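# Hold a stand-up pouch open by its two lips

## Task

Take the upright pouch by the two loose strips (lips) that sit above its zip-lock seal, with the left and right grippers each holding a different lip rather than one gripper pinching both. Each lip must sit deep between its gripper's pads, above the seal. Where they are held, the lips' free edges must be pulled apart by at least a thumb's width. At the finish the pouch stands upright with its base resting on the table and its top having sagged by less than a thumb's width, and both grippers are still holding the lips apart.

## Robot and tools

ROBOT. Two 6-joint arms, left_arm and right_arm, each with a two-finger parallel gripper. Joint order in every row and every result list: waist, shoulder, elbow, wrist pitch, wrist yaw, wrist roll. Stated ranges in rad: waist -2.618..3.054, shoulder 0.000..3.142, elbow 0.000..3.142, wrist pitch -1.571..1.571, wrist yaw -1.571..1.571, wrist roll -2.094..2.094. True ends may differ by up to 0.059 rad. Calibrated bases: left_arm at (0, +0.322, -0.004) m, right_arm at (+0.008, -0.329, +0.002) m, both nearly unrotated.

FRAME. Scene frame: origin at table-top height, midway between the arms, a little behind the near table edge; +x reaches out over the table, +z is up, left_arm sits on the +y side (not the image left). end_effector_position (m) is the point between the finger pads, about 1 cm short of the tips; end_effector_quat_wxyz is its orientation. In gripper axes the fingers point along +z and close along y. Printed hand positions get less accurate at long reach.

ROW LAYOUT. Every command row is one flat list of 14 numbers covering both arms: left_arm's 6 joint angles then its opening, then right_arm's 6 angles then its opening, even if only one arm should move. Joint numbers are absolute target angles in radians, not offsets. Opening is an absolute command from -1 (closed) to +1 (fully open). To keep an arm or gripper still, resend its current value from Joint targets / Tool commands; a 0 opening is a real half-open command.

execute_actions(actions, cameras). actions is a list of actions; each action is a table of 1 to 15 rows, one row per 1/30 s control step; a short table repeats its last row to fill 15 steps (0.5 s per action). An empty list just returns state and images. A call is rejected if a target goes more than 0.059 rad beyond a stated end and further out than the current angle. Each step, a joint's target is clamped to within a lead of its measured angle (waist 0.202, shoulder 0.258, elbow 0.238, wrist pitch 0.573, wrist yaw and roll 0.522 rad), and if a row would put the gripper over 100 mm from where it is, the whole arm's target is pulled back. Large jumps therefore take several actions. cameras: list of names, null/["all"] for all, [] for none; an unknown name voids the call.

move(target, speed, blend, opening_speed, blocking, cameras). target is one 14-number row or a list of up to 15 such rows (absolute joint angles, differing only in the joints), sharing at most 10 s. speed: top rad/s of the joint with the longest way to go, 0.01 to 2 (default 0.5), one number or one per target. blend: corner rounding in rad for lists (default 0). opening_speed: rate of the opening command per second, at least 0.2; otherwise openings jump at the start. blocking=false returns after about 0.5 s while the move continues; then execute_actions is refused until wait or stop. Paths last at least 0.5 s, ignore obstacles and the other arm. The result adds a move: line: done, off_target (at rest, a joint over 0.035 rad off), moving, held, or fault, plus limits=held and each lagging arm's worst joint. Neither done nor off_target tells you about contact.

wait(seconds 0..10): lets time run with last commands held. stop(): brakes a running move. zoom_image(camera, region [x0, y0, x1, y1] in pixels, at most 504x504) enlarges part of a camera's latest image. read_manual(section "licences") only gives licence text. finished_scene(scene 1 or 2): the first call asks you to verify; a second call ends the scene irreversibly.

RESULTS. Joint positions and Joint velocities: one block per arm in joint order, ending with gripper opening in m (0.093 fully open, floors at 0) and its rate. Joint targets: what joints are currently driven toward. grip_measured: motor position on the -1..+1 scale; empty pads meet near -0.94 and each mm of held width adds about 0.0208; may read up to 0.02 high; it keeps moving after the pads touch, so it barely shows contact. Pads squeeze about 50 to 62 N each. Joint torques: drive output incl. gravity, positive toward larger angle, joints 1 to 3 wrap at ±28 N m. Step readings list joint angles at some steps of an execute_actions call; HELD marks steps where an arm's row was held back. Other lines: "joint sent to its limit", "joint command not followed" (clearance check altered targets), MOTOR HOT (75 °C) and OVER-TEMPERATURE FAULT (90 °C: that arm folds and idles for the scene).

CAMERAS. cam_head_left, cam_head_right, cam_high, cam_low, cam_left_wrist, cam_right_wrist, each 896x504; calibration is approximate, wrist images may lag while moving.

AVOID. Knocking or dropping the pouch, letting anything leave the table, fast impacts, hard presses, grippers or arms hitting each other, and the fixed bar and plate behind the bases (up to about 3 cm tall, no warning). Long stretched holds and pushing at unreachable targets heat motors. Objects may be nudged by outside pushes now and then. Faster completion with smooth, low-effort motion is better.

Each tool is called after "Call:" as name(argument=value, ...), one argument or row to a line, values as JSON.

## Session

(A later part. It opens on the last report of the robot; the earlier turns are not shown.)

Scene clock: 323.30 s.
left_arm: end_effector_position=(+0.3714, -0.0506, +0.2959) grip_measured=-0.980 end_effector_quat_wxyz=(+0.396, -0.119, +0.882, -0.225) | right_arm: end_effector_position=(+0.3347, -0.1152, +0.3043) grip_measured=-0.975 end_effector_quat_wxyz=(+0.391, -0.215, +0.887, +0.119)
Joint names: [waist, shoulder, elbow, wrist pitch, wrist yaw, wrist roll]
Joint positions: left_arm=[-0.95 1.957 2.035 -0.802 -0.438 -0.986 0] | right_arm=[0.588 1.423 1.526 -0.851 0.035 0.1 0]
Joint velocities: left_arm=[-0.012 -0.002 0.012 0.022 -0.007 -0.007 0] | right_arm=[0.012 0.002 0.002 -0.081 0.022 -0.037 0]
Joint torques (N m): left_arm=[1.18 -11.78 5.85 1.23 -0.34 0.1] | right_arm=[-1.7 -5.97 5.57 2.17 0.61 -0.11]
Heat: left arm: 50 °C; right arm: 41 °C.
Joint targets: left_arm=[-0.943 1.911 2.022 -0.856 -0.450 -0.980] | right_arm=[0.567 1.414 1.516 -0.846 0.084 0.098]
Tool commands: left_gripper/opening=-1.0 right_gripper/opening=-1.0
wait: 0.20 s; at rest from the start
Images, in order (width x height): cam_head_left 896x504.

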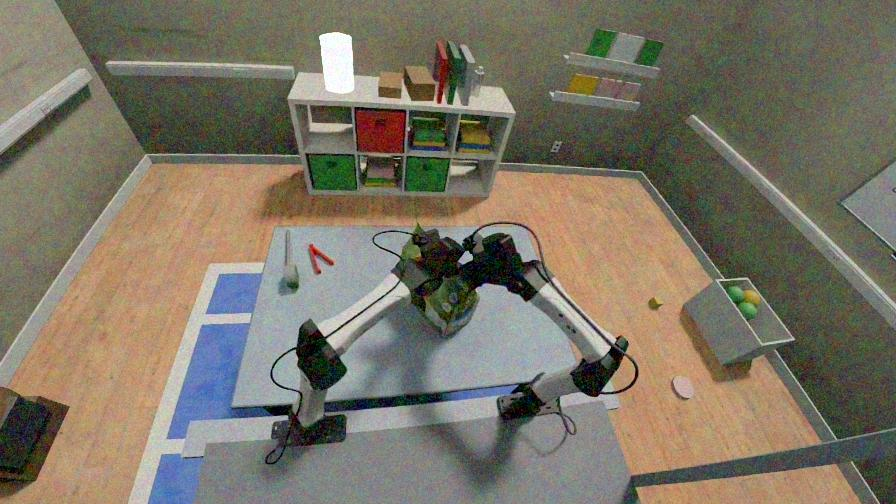

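Call:
move(
  target=[-0.957,2.020,2.168,-0.903,-0.45,-0.98,-1,0.597,1.414,1.516,-0.846,0.084,0.098,-1],
  speed=0.12,
  cameras=[],
)

Call:
move(
  target=[-0.957,2.020,2.168,-0.903,-0.45,-0.98,-0.6,0.597,1.414,1.516,-0.846,0.084,0.098,-1],
  opening_speed=0.6,
  cameras=["cam_left_wrist","cam_right_wrist"],
)

Call:
zoom_image(
  camera="cam_left_wrist",
  region=[300, 300, 600, 504],
)

Scene clock: 334.03 s.
left_arm: end_effector_position=(+0.3741, -0.0551, +0.3005) grip_measured=-0.980 end_effector_quat_wxyz=(+0.391, -0.117, +0.886, -0.220) | right_arm: end_effector_position=(+0.3349, -0.1146, +0.3049) grip_measured=-0.975 end_effector_quat_wxyz=(+0.395, -0.215, +0.886, +0.113)
Joint names: [waist, shoulder, elbow, wrist pitch, wrist yaw, wrist roll]
Joint positions: left_arm=[-0.95 2.008 2.138 -0.871 -0.434 -0.986 0] | right_arm=[0.598 1.423 1.526 -0.848 0.055 0.1 0]
Joint velocities: left_arm=[0.012 -0.007 0.007 -0.007 -0.007 0.007 0] | right_arm=[-0.012 -0.002 -0.012 -0.051 -0.066 0.007 0]
Joint torques (N m): left_arm=[0.1 -7.28 9.31 1.42 -0.39 0.11] | right_arm=[-0.09 -5.9 5.46 2.15 0.35 -0.13]
Heat: left arm: 50 °C; right arm: 41 °C.
Joint targets: left_arm=[-0.957 2.020 2.168 -0.903 -0.450 -0.980] | right_arm=[0.597 1.414 1.516 -0.846 0.084 0.098]
move: done
No camera images: "cameras" was empty.

Scene clock: 334.90 s.
left_arm: end_effector_position=(+0.3734, -0.0514, +0.2987) grip_measured=-0.602 end_effector_quat_wxyz=(+0.391, -0.117, +0.888, -0.210) | right_arm: end_effector_position=(+0.3364, -0.1171, +0.3051) grip_measured=-0.975 end_effector_quat_wxyz=(+0.398, -0.211, +0.887, +0.105)
Joint names: [waist, shoulder, elbow, wrist pitch, wrist yaw, wrist roll]
Joint positions: left_arm=[-0.95 2.008 2.141 -0.89 -0.445 -0.985 0.016] | right_arm=[0.598 1.423 1.526 -0.848 0.073 0.1 0]
Joint velocities: left_arm=[-0.012 0.007 0.002 -0.022 0.007 -0.007 -0.001] | right_arm=[0.007 -0.002 -0.012 0.022 0.037 0.037 0]
Joint torques (N m): left_arm=[-0.09 -7.23 9.13 1.59 -0.27 0.11] | right_arm=[-0.1 -5.94 5.38 2.14 0.15 -0.11]
Heat: left arm: 50 °C; right arm: 41 °C.
Joint targets: left_arm=[-0.957 2.020 2.168 -0.903 -0.450 -0.980] | right_arm=[0.597 1.414 1.516 -0.846 0.084 0.098]
move: done
camera_calibration:
cam_left_wrist: T_world_to_cam=[[0.020608, -0.876775, 0.480459, -0.199224], [-0.922067, -0.202435, -0.329869, 0.471476], [0.386482, -0.436217, -0.812617, 0.158924], [0, 0, 0, 1]] pos_world=[0.377416, -0.00990596, 0.380388]
cam_right_wrist: T_world_to_cam=[[0.455126, -0.890353, 0.0114766, -0.2632], [-0.819566, -0.423911, -0.385502, 0.382735], [0.348098, 0.166046, -0.922636, 0.267228], [0, 0, 0, 1]] pos_world=[0.340444, -0.116467, 0.39712]
Images, in order (width x height): cam_left_wrist 896x504, cam_right_wrist 896x504.

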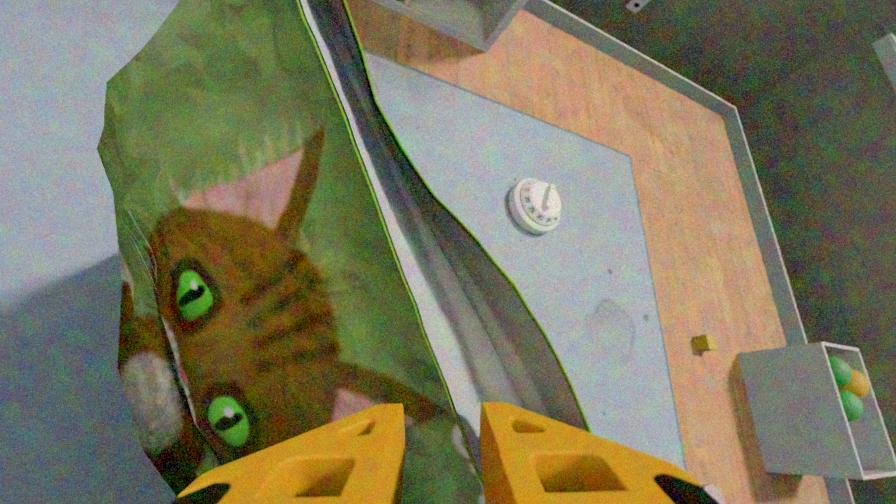

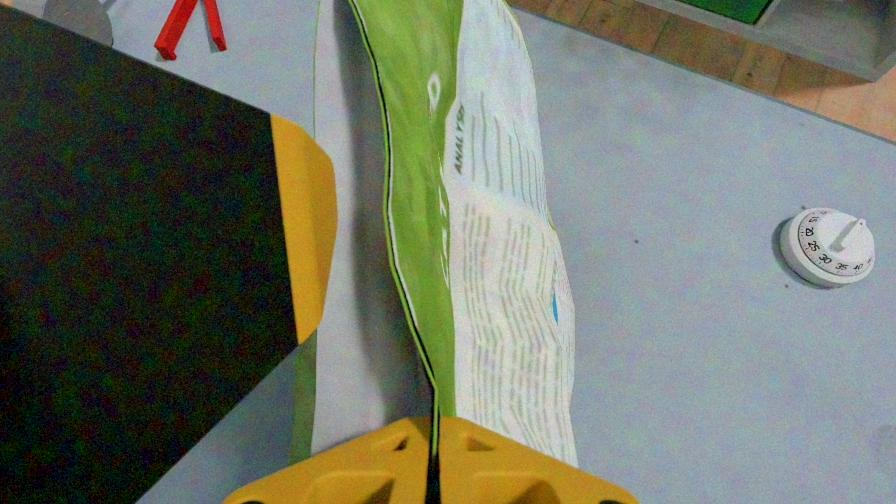

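Scaled by 1.680 from the camera's 896x504 image, which has a finer 1280x720 frame.

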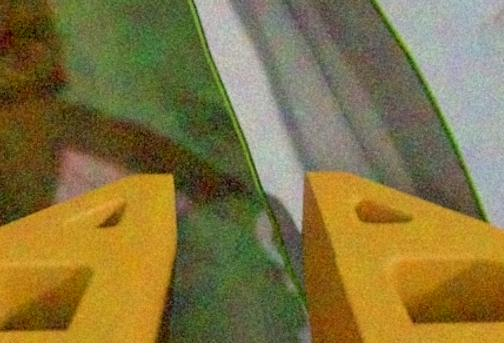

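Call:
move(
  target=[-0.954,2.070,2.212,-0.897,-0.45,-0.98,-0.6,0.597,1.414,1.516,-0.846,0.084,0.098,-1],
  speed=0.08,
  cameras=["cam_left_wrist","cam_right_wrist"],
)

Call:
zoom_image(
  camera="cam_left_wrist",
  region=[300, 300, 600, 504],
)

Scene clock: 338.57 s.
left_arm: end_effector_position=(+0.3796, -0.0595, +0.2936) grip_measured=-0.602 end_effector_quat_wxyz=(+0.391, -0.117, +0.889, -0.208) | right_arm: end_effector_position=(+0.3369, -0.1179, +0.3051) grip_measured=-0.975 end_effector_quat_wxyz=(+0.399, -0.210, +0.887, +0.103)
Joint names: [waist, shoulder, elbow, wrist pitch, wrist yaw, wrist roll]
Joint positions: left_arm=[-0.95 2.052 2.185 -0.892 -0.446 -0.984 0.016] | right_arm=[0.598 1.423 1.526 -0.848 0.079 0.1 0]
Joint velocities: left_arm=[0.002 0.007 -0.012 0.022 0.007 0.007 0] | right_arm=[-0.002 -0.012 -0.007 -0.007 0.022 -0.007 0]
Joint torques (N m): left_arm=[0.29 -7.15 8.99 1.69 -0.27 0.1] | right_arm=[-0.1 -5.97 5.46 2.18 0.11 -0.12]
Heat: left arm: 49 °C; right arm: 40 °C.
Joint targets: left_arm=[-0.954 2.070 2.212 -0.897 -0.450 -0.980] | right_arm=[0.597 1.414 1.516 -0.846 0.084 0.098]
move: done
camera_calibration:
cam_left_wrist: T_world_to_cam=[[0.0213459, -0.877852, 0.478455, -0.203695], [-0.922086, -0.202244, -0.329932, 0.473921], [0.386397, -0.434134, -0.813772, 0.149343], [0, 0, 0, 1]] pos_world=[0.383638, -0.0181309, 0.375352]
cam_right_wrist: T_world_to_cam=[[0.451284, -0.89225, 0.0152405, -0.264238], [-0.82054, -0.421606, -0.385956, 0.383551], [0.350795, 0.16167, -0.922391, 0.265746], [0, 0, 0, 1]] pos_world=[0.340743, -0.117022, 0.397182]
Images, in order (width x height): cam_left_wrist 896x504, cam_right_wrist 896x504.

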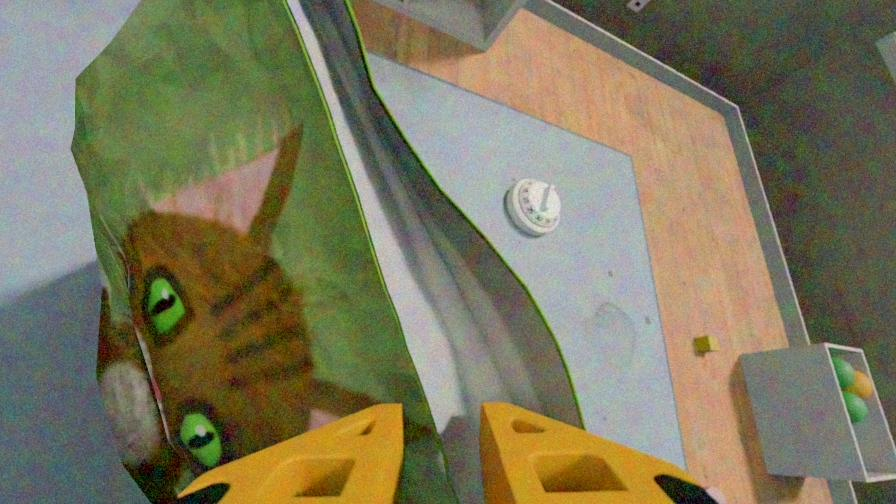

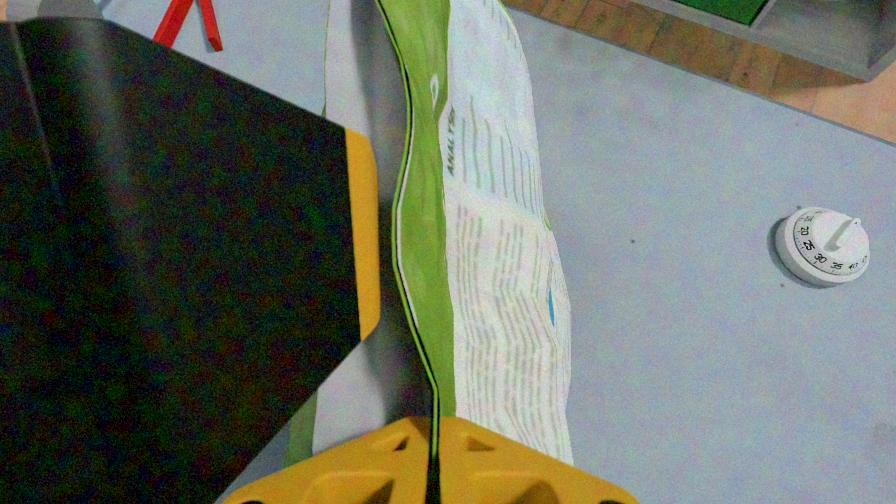

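Scaled by 1.680 from the camera's 896x504 image, which has a finer 1280x720 frame.

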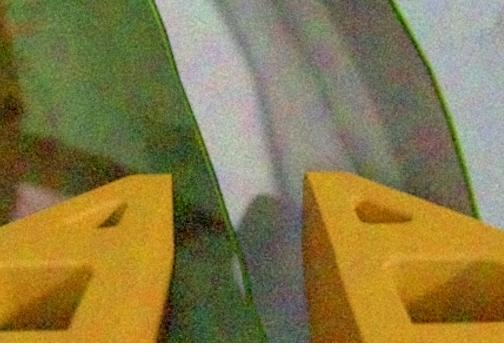

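Call:
move(
  target=[-0.954,2.062,2.186,-0.879,-0.45,-0.98,-0.6,0.597,1.414,1.516,-0.846,0.084,0.098,-1],
  speed=0.08,
  cameras=[],
)

Call:
move(
  target=[-0.954,2.062,2.186,-0.879,-0.45,-0.98,-1,0.597,1.414,1.516,-0.846,0.084,0.098,-1],
  opening_speed=0.4,
  cameras=["cam_left_wrist","cam_right_wrist"],
)

Call:
zoom_image(
  camera="cam_left_wrist",
  region=[350, 350, 550, 504],
)

Scene clock: 342.73 s.
left_arm: end_effector_position=(+0.3797, -0.0595, +0.2939) grip_measured=-0.602 end_effector_quat_wxyz=(+0.391, -0.117, +0.889, -0.209) | right_arm: end_effector_position=(+0.3369, -0.1180, +0.3052) grip_measured=-0.975 end_effector_quat_wxyz=(+0.399, -0.210, +0.887, +0.102)
Joint names: [waist, shoulder, elbow, wrist pitch, wrist yaw, wrist roll]
Joint positions: left_arm=[-0.95 2.052 2.185 -0.892 -0.446 -0.984 0.016] | right_arm=[0.598 1.423 1.526 -0.848 0.079 0.1 0]
Joint velocities: left_arm=[0.007 0.007 0.002 -0.007 -0.051 -0.022 0] | right_arm=[0.002 0.002 0.007 0.007 -0.051 0.007 0]
Joint torques (N m): left_arm=[0.35 -7.73 6.74 1.87 -0.26 0.09] | right_arm=[-0.18 -6.08 5.52 2.16 0.09 -0.09]
Heat: left arm: 48 °C; right arm: 40 °C.
Joint targets: left_arm=[-0.954 2.062 2.186 -0.879 -0.450 -0.980] | right_arm=[0.597 1.414 1.516 -0.846 0.084 0.098]
move: done
No camera images: "cameras" was empty.

Scene clock: 343.93 s.
left_arm: end_effector_position=(+0.3805, -0.0613, +0.2959) grip_measured=-0.980 end_effector_quat_wxyz=(+0.394, -0.118, +0.886, -0.214) | right_arm: end_effector_position=(+0.3369, -0.1180, +0.3052) grip_measured=-0.975 end_effector_quat_wxyz=(+0.399, -0.210, +0.887, +0.102)
Joint names: [waist, shoulder, elbow, wrist pitch, wrist yaw, wrist roll]
Joint positions: left_arm=[-0.95 2.052 2.185 -0.88 -0.446 -0.984 0] | right_arm=[0.598 1.423 1.526 -0.848 0.079 0.1 0]
Joint velocities: left_arm=[0.002 -0.012 -0.007 0.037 0.066 -0.037 0] | right_arm=[0.007 0.002 -0.012 -0.022 -0.066 0.095 0]
Joint torques (N m): left_arm=[0.42 -7.76 6.79 1.77 -0.25 0.09] | right_arm=[-0.06 -6.02 5.44 2.14 0.08 -0.13]
Heat: left arm: 48 °C; right arm: 40 °C.
Joint targets: left_arm=[-0.954 2.062 2.186 -0.879 -0.450 -0.980] | right_arm=[0.597 1.414 1.516 -0.846 0.084 0.098]
move: done
camera_calibration:
cam_left_wrist: T_world_to_cam=[[0.0169861, -0.872857, 0.48768, -0.207175], [-0.919629, -0.20507, -0.335006, 0.475511], [0.392421, -0.442794, -0.806188, 0.145108], [0, 0, 0, 1]] pos_world=[0.383869, -0.0190688, 0.377318]
cam_right_wrist: T_world_to_cam=[[0.45077, -0.892501, 0.0157421, -0.264375], [-0.820669, -0.421299, -0.386017, 0.38366], [0.351153, 0.161086, -0.922357, 0.265548], [0, 0, 0, 1]] pos_world=[0.340782, -0.117096, 0.397191]
Images, in order (width x height): cam_left_wrist 896x504, cam_right_wrist 896x504.

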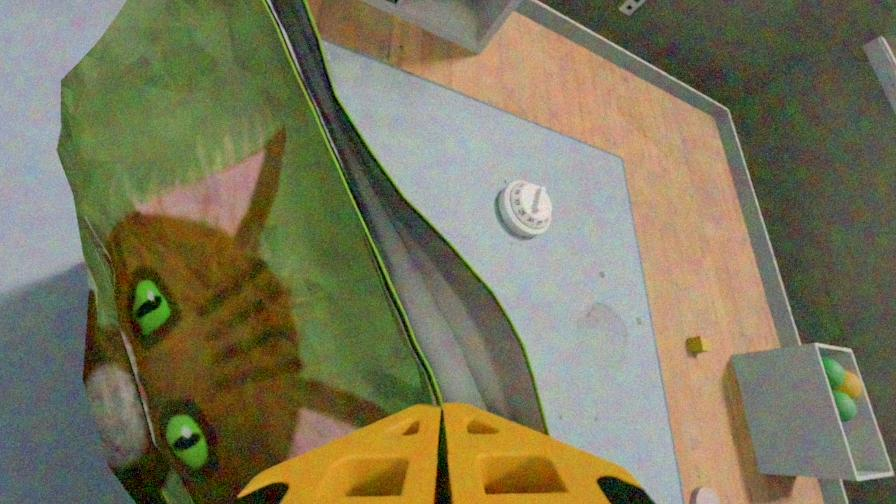

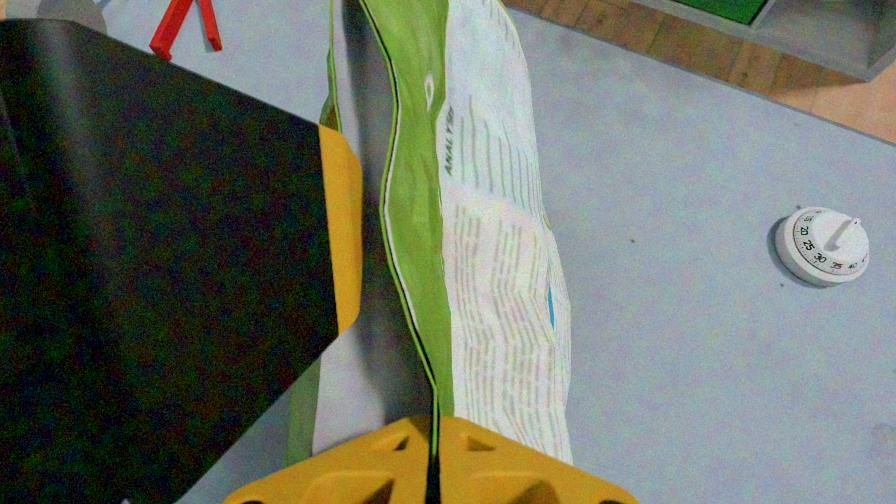

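Scaled by 2.520 from the camera's 896x504 image, which has a finer 1280x720 frame.

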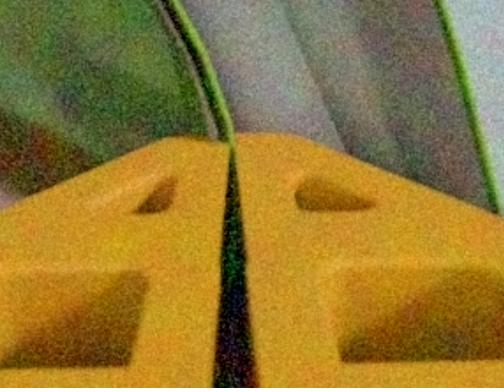

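Call:
move(
  target=[-0.954,2.062,2.186,-0.879,-0.45,-0.98,-0.6,0.597,1.414,1.516,-0.846,0.084,0.098,-1],
  opening_speed=0.6,
  cameras=[],
)

Call:
move(
  target=[-0.956,2.022,2.108,-0.855,-0.45,-0.98,-0.6,0.597,1.414,1.516,-0.846,0.084,0.098,-1],
  speed=0.08,
  cameras=["cam_left_wrist","cam_right_wrist"],
)

Call:
zoom_image(
  camera="cam_left_wrist",
  region=[300, 300, 600, 504],
)

Scene clock: 348.80 s.
left_arm: end_effector_position=(+0.3806, -0.0612, +0.2960) grip_measured=-0.602 end_effector_quat_wxyz=(+0.394, -0.118, +0.886, -0.214) | right_arm: end_effector_position=(+0.3369, -0.1180, +0.3051) grip_measured=-0.975 end_effector_quat_wxyz=(+0.399, -0.210, +0.887, +0.102)
Joint names: [waist, shoulder, elbow, wrist pitch, wrist yaw, wrist roll]
Joint positions: left_arm=[-0.95 2.052 2.185 -0.88 -0.447 -0.984 0.016] | right_arm=[0.598 1.423 1.526 -0.848 0.079 0.1 0]
Joint velocities: left_arm=[0.017 0.007 0.007 0.051 -0.051 0.066 -0.001] | right_arm=[0.012 0.017 0.002 -0.051 -0.037 -0.037 0]
Joint torques (N m): left_arm=[0.2 -7.64 6.78 1.76 -0.23 0.09] | right_arm=[-0.03 -5.96 5.49 2.14 0.08 -0.09]
Heat: left arm: 47 °C; right arm: 40 °C.
Joint targets: left_arm=[-0.954 2.062 2.186 -0.879 -0.450 -0.980] | right_arm=[0.597 1.414 1.516 -0.846 0.084 0.098]
move: done
No camera images: "cameras" was empty.

Scene clock: 350.10 s.
left_arm: end_effector_position=(+0.3812, -0.0613, +0.2804) grip_measured=-0.602 end_effector_quat_wxyz=(+0.391, -0.117, +0.890, -0.205) | right_arm: end_effector_position=(+0.3365, -0.1184, +0.3045) grip_measured=-0.975 end_effector_quat_wxyz=(+0.397, -0.210, +0.888, +0.102)
Joint names: [waist, shoulder, elbow, wrist pitch, wrist yaw, wrist roll]
Joint positions: left_arm=[-0.95 2.046 2.125 -0.845 -0.45 -0.984 0.016] | right_arm=[0.598 1.423 1.526 -0.851 0.08 0.1 0]
Joint velocities: left_arm=[-0.012 0.012 0.002 -0.037 -0.051 -0.007 0] | right_arm=[0.007 -0.002 -0.012 -0.007 0.022 -0.051 0]
Joint torques (N m): left_arm=[0.18 -10.45 5.37 1.62 -0.24 0.1] | right_arm=[0.05 -5.96 5.45 2.19 0.03 -0.13]
Heat: left arm: 47 °C; right arm: 40 °C.
Joint targets: left_arm=[-0.956 2.022 2.108 -0.855 -0.450 -0.980] | right_arm=[0.597 1.414 1.516 -0.846 0.084 0.098]
move: done
camera_calibration:
cam_left_wrist: T_world_to_cam=[[0.0243555, -0.881371, 0.471797, -0.198578], [-0.92231, -0.201882, -0.329527, 0.470651], [0.385683, -0.427117, -0.817814, 0.139095], [0, 0, 0, 1]] pos_world=[0.385276, -0.0205944, 0.362534]
cam_right_wrist: T_world_to_cam=[[0.450534, -0.892608, 0.0164355, -0.26465], [-0.821837, -0.421864, -0.382902, 0.382298], [0.348715, 0.159003, -0.923643, 0.266152], [0, 0, 0, 1]] pos_world=[0.340609, -0.11727, 0.396562]
Images, in order (width x height): cam_left_wrist 896x504, cam_right_wrist 896x504.

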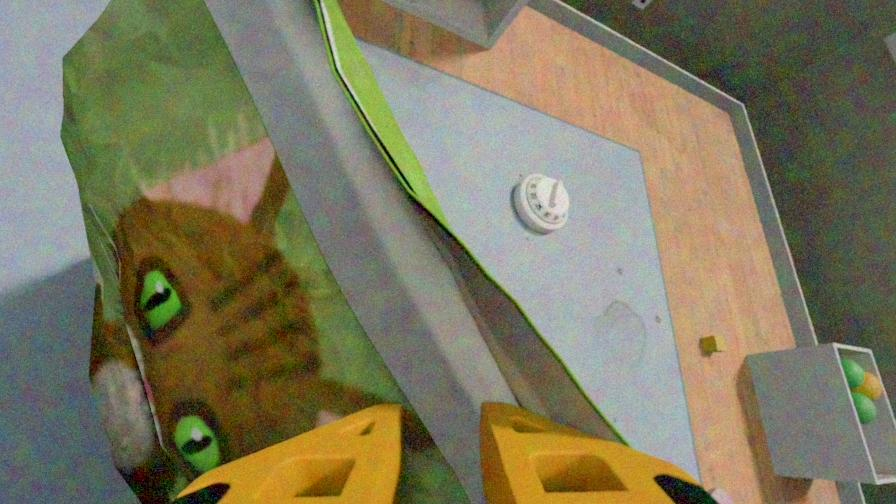

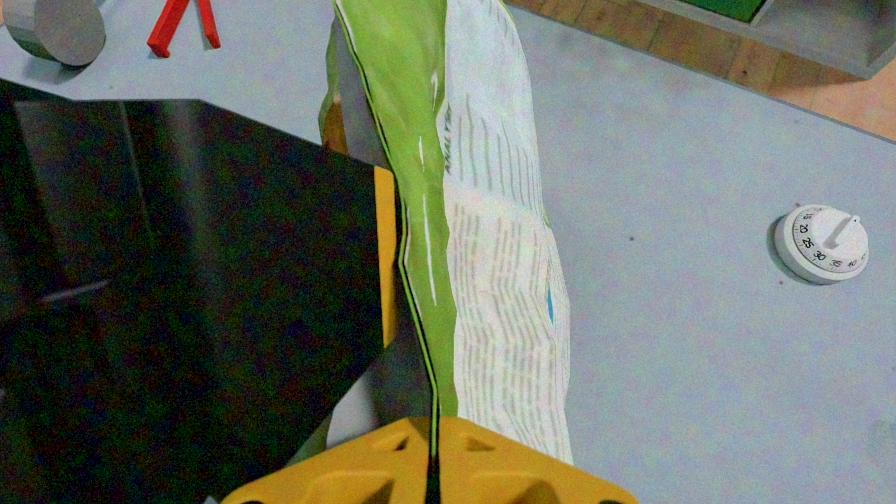

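Scaled by 1.680 from the camera's 896x504 image, which has a finer 1280x720 frame.

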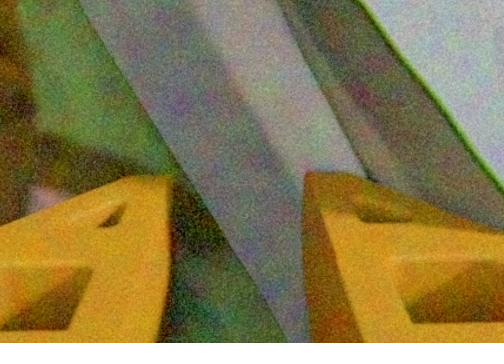

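Call:
move(
  target=[-0.956,2.077,2.268,-0.955,-0.45,-0.98,-0.6,0.597,1.414,1.516,-0.846,0.084,0.098,-1],
  speed=0.12,
  cameras=["cam_left_wrist","cam_right_wrist"],
)

Call:
zoom_image(
  camera="cam_left_wrist",
  region=[300, 300, 600, 504],
)

Scene clock: 355.40 s.
left_arm: end_effector_position=(+0.3774, -0.0560, +0.3029) grip_measured=-0.602 end_effector_quat_wxyz=(+0.391, -0.117, +0.889, -0.205) | right_arm: end_effector_position=(+0.3365, -0.1184, +0.3045) grip_measured=-0.975 end_effector_quat_wxyz=(+0.397, -0.210, +0.888, +0.102)
Joint names: [waist, shoulder, elbow, wrist pitch, wrist yaw, wrist roll]
Joint positions: left_arm=[-0.95 2.059 2.24 -0.946 -0.45 -0.984 0.016] | right_arm=[0.598 1.423 1.526 -0.851 0.08 0.1 0]
Joint velocities: left_arm=[0.017 -0.022 -0.017 -0.022 0.037 -0.007 -0.001] | right_arm=[0.002 0.012 0.002 0.037 -0.081 0.066 0]
Joint torques (N m): left_arm=[0.25 -7.19 8.99 1.61 -0.22 0.13] | right_arm=[-0.17 -6.01 5.39 2.2 0.1 -0.13]
Heat: left arm: 47 °C; right arm: 40 °C.
Joint targets: left_arm=[-0.956 2.077 2.268 -0.955 -0.450 -0.980] | right_arm=[0.597 1.414 1.516 -0.846 0.084 0.098]
move: done
camera_calibration:
cam_left_wrist: T_world_to_cam=[[0.0239322, -0.880794, 0.472895, -0.204487], [-0.922006, -0.202294, -0.330124, 0.47564], [0.386435, -0.428111, -0.816939, 0.160612], [0, 0, 0, 1]] pos_world=[0.38137, -0.0151314, 0.384931]
cam_right_wrist: T_world_to_cam=[[0.450534, -0.892608, 0.0164355, -0.26465], [-0.821837, -0.421864, -0.382902, 0.382298], [0.348715, 0.159003, -0.923643, 0.266152], [0, 0, 0, 1]] pos_world=[0.340609, -0.11727, 0.396562]
Images, in order (width x height): cam_left_wrist 896x504, cam_right_wrist 896x504.

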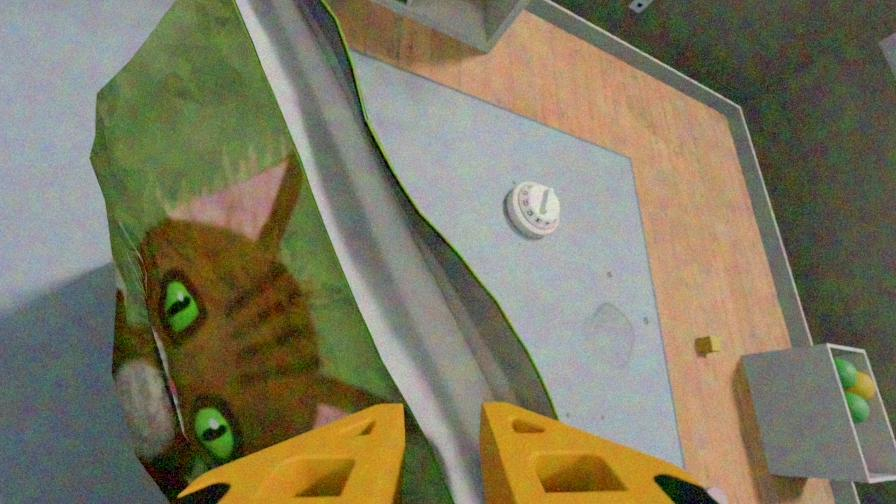

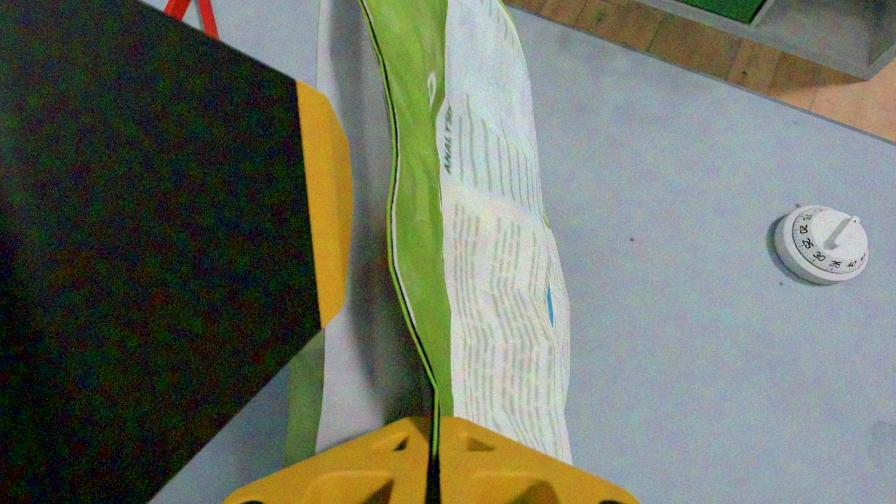

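Scaled by 1.680 from the camera's 896x504 image, which has a finer 1280x720 frame.

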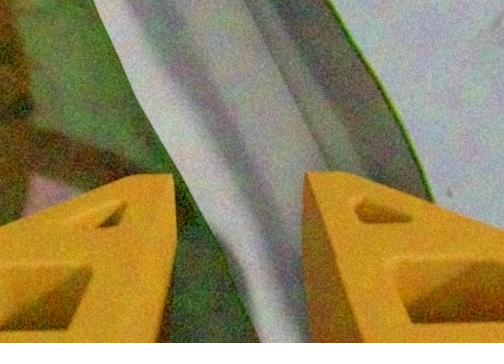

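Call:
move(
  target=[-0.955,2.046,2.156,-0.87,-0.45,-0.98,-0.6,0.597,1.414,1.516,-0.846,0.084,0.098,-1],
  speed=0.08,
  cameras=["cam_left_wrist","cam_right_wrist"],
)

Call:
zoom_image(
  camera="cam_left_wrist",
  region=[300, 300, 600, 504],
)

Scene clock: 361.73 s.
left_arm: end_effector_position=(+0.3810, -0.0610, +0.2856) grip_measured=-0.602 end_effector_quat_wxyz=(+0.390, -0.116, +0.891, -0.203) | right_arm: end_effector_position=(+0.3365, -0.1184, +0.3045) grip_measured=-0.975 end_effector_quat_wxyz=(+0.397, -0.210, +0.888, +0.101)
Joint names: [waist, shoulder, elbow, wrist pitch, wrist yaw, wrist roll]
Joint positions: left_arm=[-0.95 2.059 2.169 -0.881 -0.45 -0.984 0.016] | right_arm=[0.598 1.423 1.526 -0.851 0.08 0.1 0]
Joint velocities: left_arm=[0.012 -0.007 -0.002 -0.007 0.007 -0.007 -0.001] | right_arm=[-0.017 -0.002 0.002 -0.051 -0.037 0.022 0]
Joint torques (N m): left_arm=[0.4 -9.57 5.75 1.79 -0.22 0.08] | right_arm=[-0.03 -5.96 5.49 2.2 0.07 -0.18]
Heat: left arm: 46 °C; right arm: 41 °C.
Joint targets: left_arm=[-0.955 2.046 2.156 -0.870 -0.450 -0.980] | right_arm=[0.597 1.414 1.516 -0.846 0.084 0.098]
move: done
camera_calibration:
cam_left_wrist: T_world_to_cam=[[0.0255141, -0.88295, 0.468772, -0.200426], [-0.923143, -0.200752, -0.32788, 0.472167], [0.383609, -0.424378, -0.820212, 0.145169], [0, 0, 0, 1]] pos_world=[0.385303, -0.0205709, 0.367838]
cam_right_wrist: T_world_to_cam=[[0.450278, -0.892733, 0.0166872, -0.264719], [-0.821902, -0.42171, -0.382933, 0.382352], [0.348894, 0.158711, -0.923625, 0.266053], [0, 0, 0, 1]] pos_world=[0.340629, -0.117307, 0.396566]
Images, in order (width x height): cam_left_wrist 896x504, cam_right_wrist 896x504.

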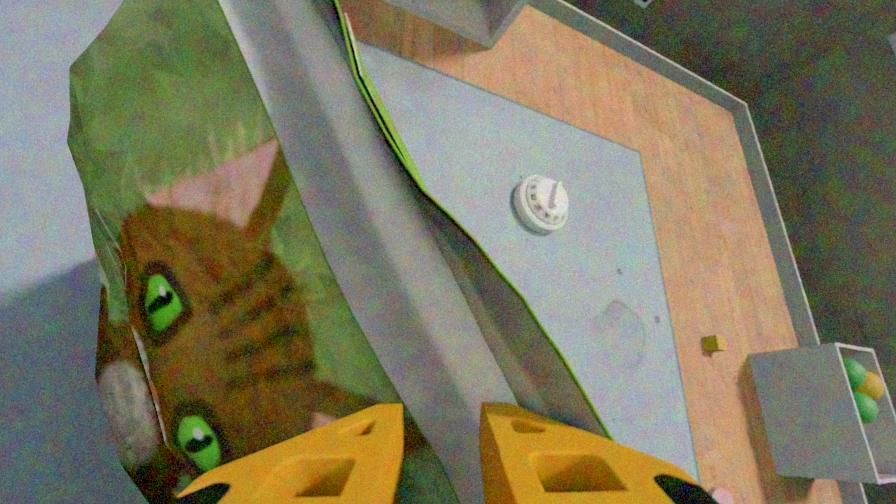

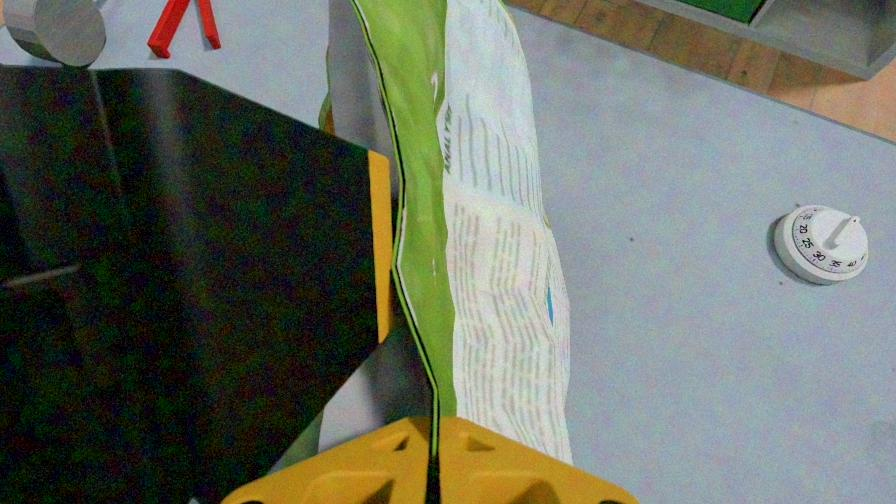

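Scaled by 1.680 from the camera's 896x504 image, which has a finer 1280x720 frame.

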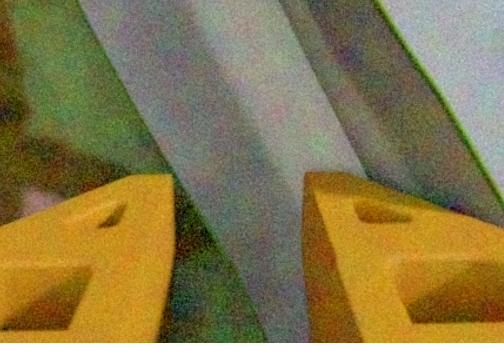

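Call:
move(
  target=[-0.955,2.062,2.210,-0.900,-0.45,-0.98,-0.6,0.597,1.414,1.516,-0.846,0.084,0.098,-1],
  speed=0.08,
  cameras=["cam_left_wrist"],
)

Call:
zoom_image(
  camera="cam_left_wrist",
  region=[300, 300, 600, 504],
)

Call:
move(
  target=[-0.955,2.062,2.210,-0.900,-0.45,-0.98,-1,0.597,1.414,1.516,-0.846,0.084,0.098,-1],
  opening_speed=0.4,
  cameras=["cam_left_wrist","cam_right_wrist"],
)

Call:
zoom_image(
  camera="cam_left_wrist",
  region=[350, 350, 550, 504],
)

Scene clock: 367.63 s.
left_arm: end_effector_position=(+0.3806, -0.0604, +0.2893) grip_measured=-0.602 end_effector_quat_wxyz=(+0.391, -0.117, +0.890, -0.204) | right_arm: end_effector_position=(+0.3366, -0.1185, +0.3046) grip_measured=-0.975 end_effector_quat_wxyz=(+0.397, -0.210, +0.888, +0.101)
Joint names: [waist, shoulder, elbow, wrist pitch, wrist yaw, wrist roll]
Joint positions: left_arm=[-0.95 2.059 2.183 -0.891 -0.45 -0.984 0.016] | right_arm=[0.598 1.423 1.526 -0.851 0.081 0.1 0]
Joint velocities: left_arm=[-0.007 0.007 -0.007 -0.007 0.007 0.007 -0.001] | right_arm=[0.002 0.017 0.012 -0.037 0.022 0.007 0]
Joint torques (N m): left_arm=[0.35 -8.38 8.98 1.6 -0.23 0.08] | right_arm=[-0.13 -6.05 5.55 2.18 0.09 -0.1]
Heat: left arm: 47 °C; right arm: 41 °C.
Joint targets: left_arm=[-0.955 2.062 2.210 -0.900 -0.450 -0.980] | right_arm=[0.597 1.414 1.516 -0.846 0.084 0.098]
move: done
camera_calibration:
cam_left_wrist: T_world_to_cam=[[0.0245667, -0.881659, 0.471248, -0.201894], [-0.922462, -0.201676, -0.329228, 0.473187], [0.385306, -0.42662, -0.818251, 0.147267], [0, 0, 0, 1]] pos_world=[0.384714, -0.0197437, 0.371429]
Images, in order (width x height): cam_left_wrist 896x504.

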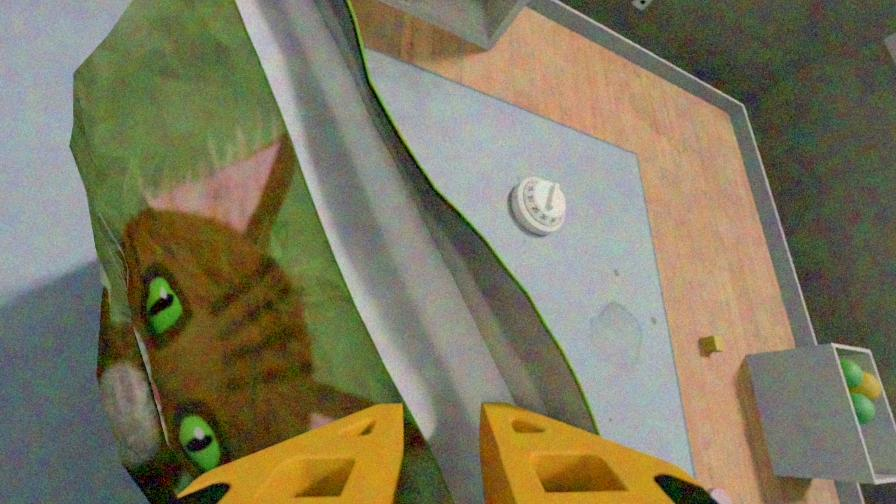

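Scaled by 1.680 from the camera's 896x504 image, which has a finer 1280x720 frame.

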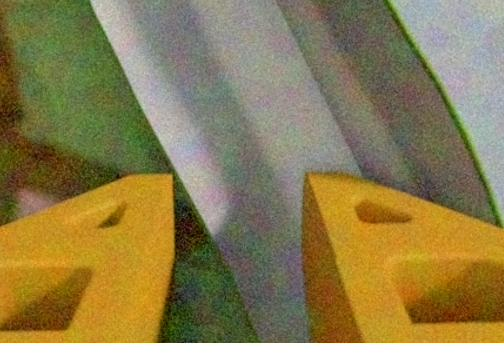

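Scene clock: 368.83 s.
left_arm: end_effector_position=(+0.3808, -0.0607, +0.2913) grip_measured=-0.980 end_effector_quat_wxyz=(+0.392, -0.117, +0.889, -0.206) | right_arm: end_effector_position=(+0.3366, -0.1185, +0.3046) grip_measured=-0.975 end_effector_quat_wxyz=(+0.397, -0.210, +0.888, +0.101)
Joint names: [waist, shoulder, elbow, wrist pitch, wrist yaw, wrist roll]
Joint positions: left_arm=[-0.95 2.059 2.188 -0.891 -0.45 -0.984 0] | right_arm=[0.598 1.423 1.526 -0.851 0.081 0.1 0]
Joint velocities: left_arm=[-0.022 -0.007 0.002 0.007 -0.007 -0.066 0] | right_arm=[0.002 0.007 -0.007 -0.125 -0.007 -0.081 0]
Joint torques (N m): left_arm=[0.38 -8.42 8.65 1.59 -0.21 0.09] | right_arm=[-0.23 -6.01 5.37 2.17 0.05 -0.12]
Heat: left arm: 47 °C; right arm: 41 °C.
Joint targets: left_arm=[-0.955 2.062 2.210 -0.900 -0.450 -0.980] | right_arm=[0.597 1.414 1.516 -0.846 0.084 0.098]
move: done
camera_calibration:
cam_left_wrist: T_world_to_cam=[[0.0231892, -0.879781, 0.474813, -0.20342], [-0.921473, -0.203017, -0.331167, 0.474066], [0.38775, -0.429848, -0.815402, 0.146774], [0, 0, 0, 1]] pos_world=[0.384645, -0.0196311, 0.373262]
cam_right_wrist: T_world_to_cam=[[0.449765, -0.892981, 0.0171907, -0.264858], [-0.822031, -0.421403, -0.382995, 0.382462], [0.349251, 0.158126, -0.923591, 0.265855], [0, 0, 0, 1]] pos_world=[0.340669, -0.117381, 0.396575]
Images, in order (width x height): cam_left_wrist 896x504, cam_right_wrist 896x504.

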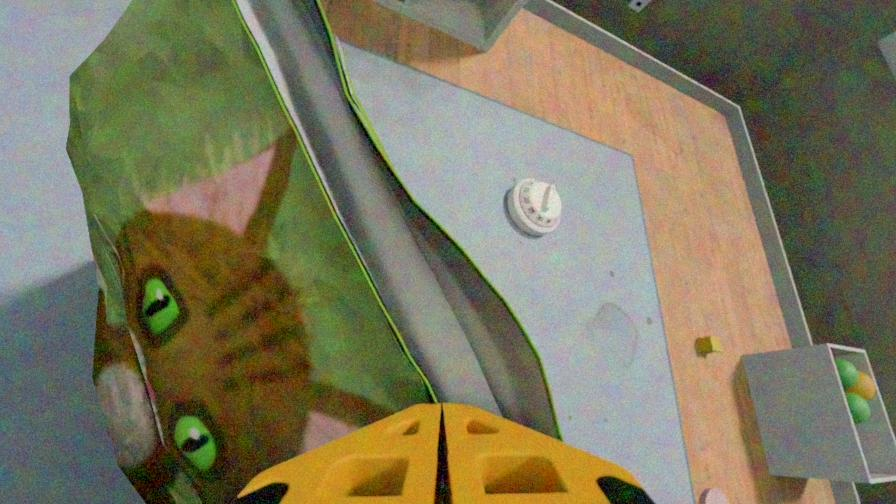

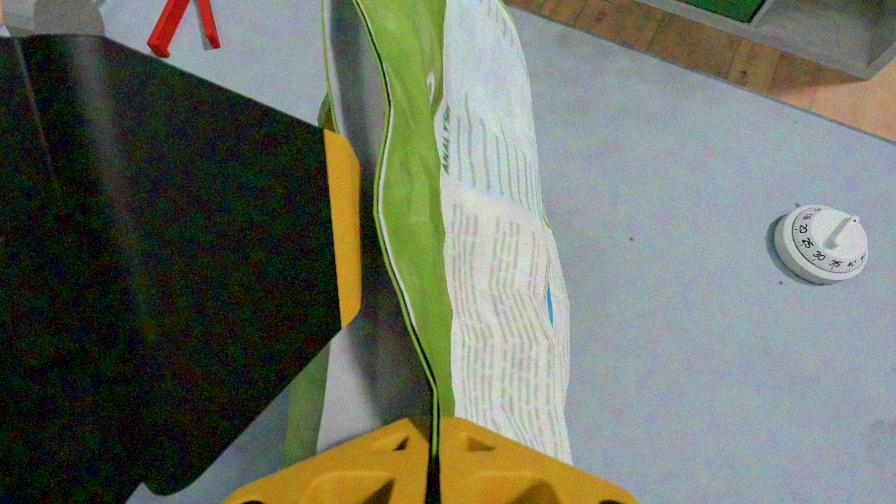

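Scaled by 2.520 from the camera's 896x504 image, which has a finer 1280x720 frame.

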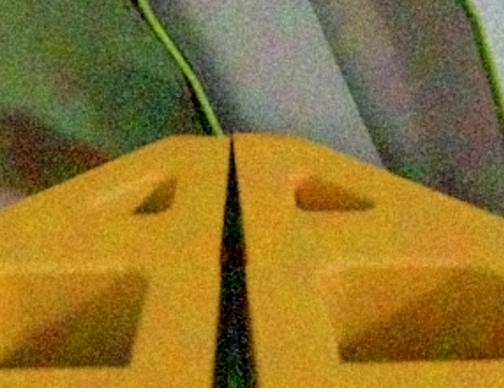

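Call:
move(
  target=[-0.955,2.062,2.210,-0.900,-0.45,-0.98,-0.6,0.597,1.414,1.516,-0.846,0.084,0.098,-1],
  opening_speed=0.6,
  cameras=[],
)

Call:
move(
  target=[-0.962,2.105,2.267,-0.921,-0.45,-0.98,-0.6,0.597,1.414,1.516,-0.846,0.084,0.098,-1],
  speed=0.08,
  cameras=["cam_left_wrist","cam_right_wrist"],
)

Call:
zoom_image(
  camera="cam_left_wrist",
  region=[300, 300, 600, 504],
)

Scene clock: 392.23 s.
left_arm: end_effector_position=(+0.3806, -0.0605, +0.2912) grip_measured=-0.602 end_effector_quat_wxyz=(+0.392, -0.117, +0.889, -0.206) | right_arm: end_effector_position=(+0.3366, -0.1185, +0.3046) grip_measured=-0.975 end_effector_quat_wxyz=(+0.397, -0.210, +0.888, +0.101)
Joint names: [waist, shoulder, elbow, wrist pitch, wrist yaw, wrist roll]
Joint positions: left_arm=[-0.95 2.059 2.188 -0.892 -0.45 -0.984 0.016] | right_arm=[0.598 1.423 1.526 -0.851 0.081 0.1 0]
Joint velocities: left_arm=[-0.012 0.007 -0.007 0.007 0.007 0.037 0.001] | right_arm=[0.012 0.007 -0.012 0.007 -0.051 0.051 0]
Joint torques (N m): left_arm=[0.42 -8.38 8.65 1.6 -0.22 0.09] | right_arm=[-0.01 -5.82 5.55 2.21 0.07 -0.08]
Heat: left arm: 47 °C; right arm: 41 °C.
Joint targets: left_arm=[-0.955 2.062 2.210 -0.900 -0.450 -0.980] | right_arm=[0.597 1.414 1.516 -0.846 0.084 0.098]
move: done
No camera images: "cameras" was empty.

Scene clock: 393.23 s.
left_arm: end_effector_position=(+0.3832, -0.0640, +0.2967) grip_measured=-0.602 end_effector_quat_wxyz=(+0.394, -0.118, +0.887, -0.210) | right_arm: end_effector_position=(+0.3369, -0.1190, +0.3046) grip_measured=-0.975 end_effector_quat_wxyz=(+0.398, -0.209, +0.888, +0.100)
Joint names: [waist, shoulder, elbow, wrist pitch, wrist yaw, wrist roll]
Joint positions: left_arm=[-0.951 2.084 2.241 -0.911 -0.451 -0.984 0.016] | right_arm=[0.598 1.423 1.526 -0.851 0.084 0.1 0]
Joint velocities: left_arm=[0.017 0.002 0.002 0.037 -0.037 0.022 0] | right_arm=[-0.007 -0.007 0.002 -0.007 0.007 -0.081 0]
Joint torques (N m): left_arm=[-0.31 -6.94 8.98 1.6 -0.22 0.08] | right_arm=[-0.06 -5.9 5.46 2.2 0.03 -0.13]
Heat: left arm: 47 °C; right arm: 42 °C.
Joint targets: left_arm=[-0.962 2.105 2.267 -0.921 -0.450 -0.980] | right_arm=[0.597 1.414 1.516 -0.846 0.084 0.098]
move: done
camera_calibration:
cam_left_wrist: T_world_to_cam=[[0.0205843, -0.876423, 0.481102, -0.209659], [-0.919455, -0.205582, -0.33517, 0.477685], [0.392657, -0.435452, -0.810063, 0.144983], [0, 0, 0, 1]] pos_world=[0.386597, -0.0224129, 0.378418]
cam_right_wrist: T_world_to_cam=[[0.447454, -0.894095, 0.019456, -0.265478], [-0.822609, -0.420019, -0.383275, 0.382953], [0.350856, 0.155493, -0.923429, 0.264961], [0, 0, 0, 1]] pos_world=[0.340846, -0.117715, 0.396614]
Images, in order (width x height): cam_left_wrist 896x504, cam_right_wrist 896x504.

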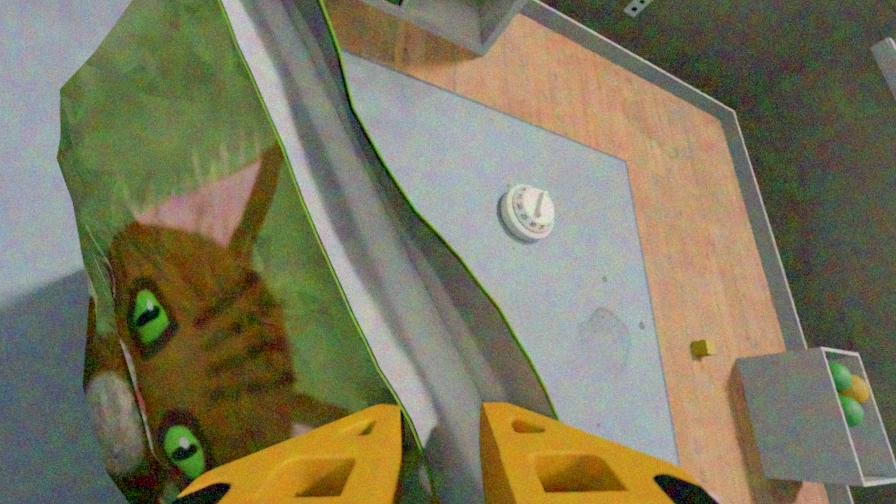

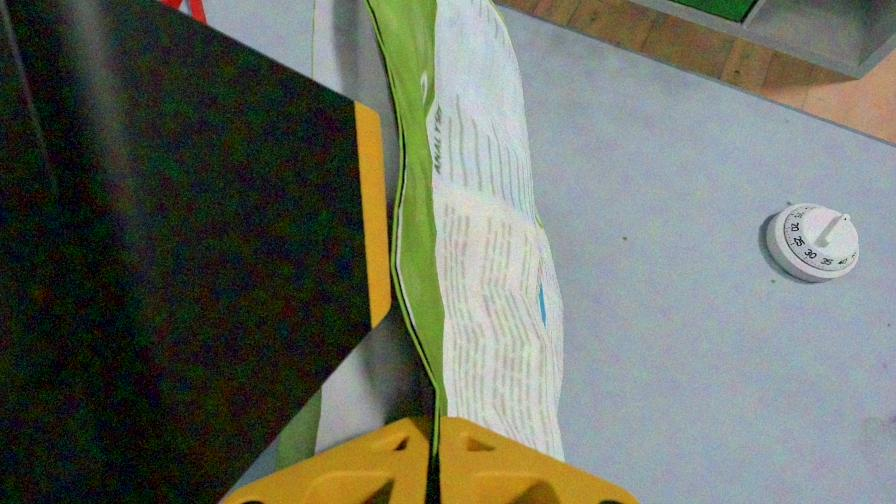

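Scaled by 1.680 from the camera's 896x504 image, which has a finer 1280x720 frame.

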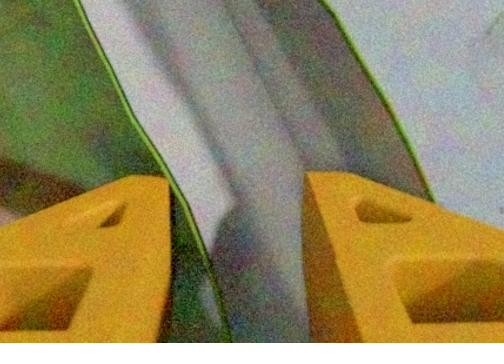

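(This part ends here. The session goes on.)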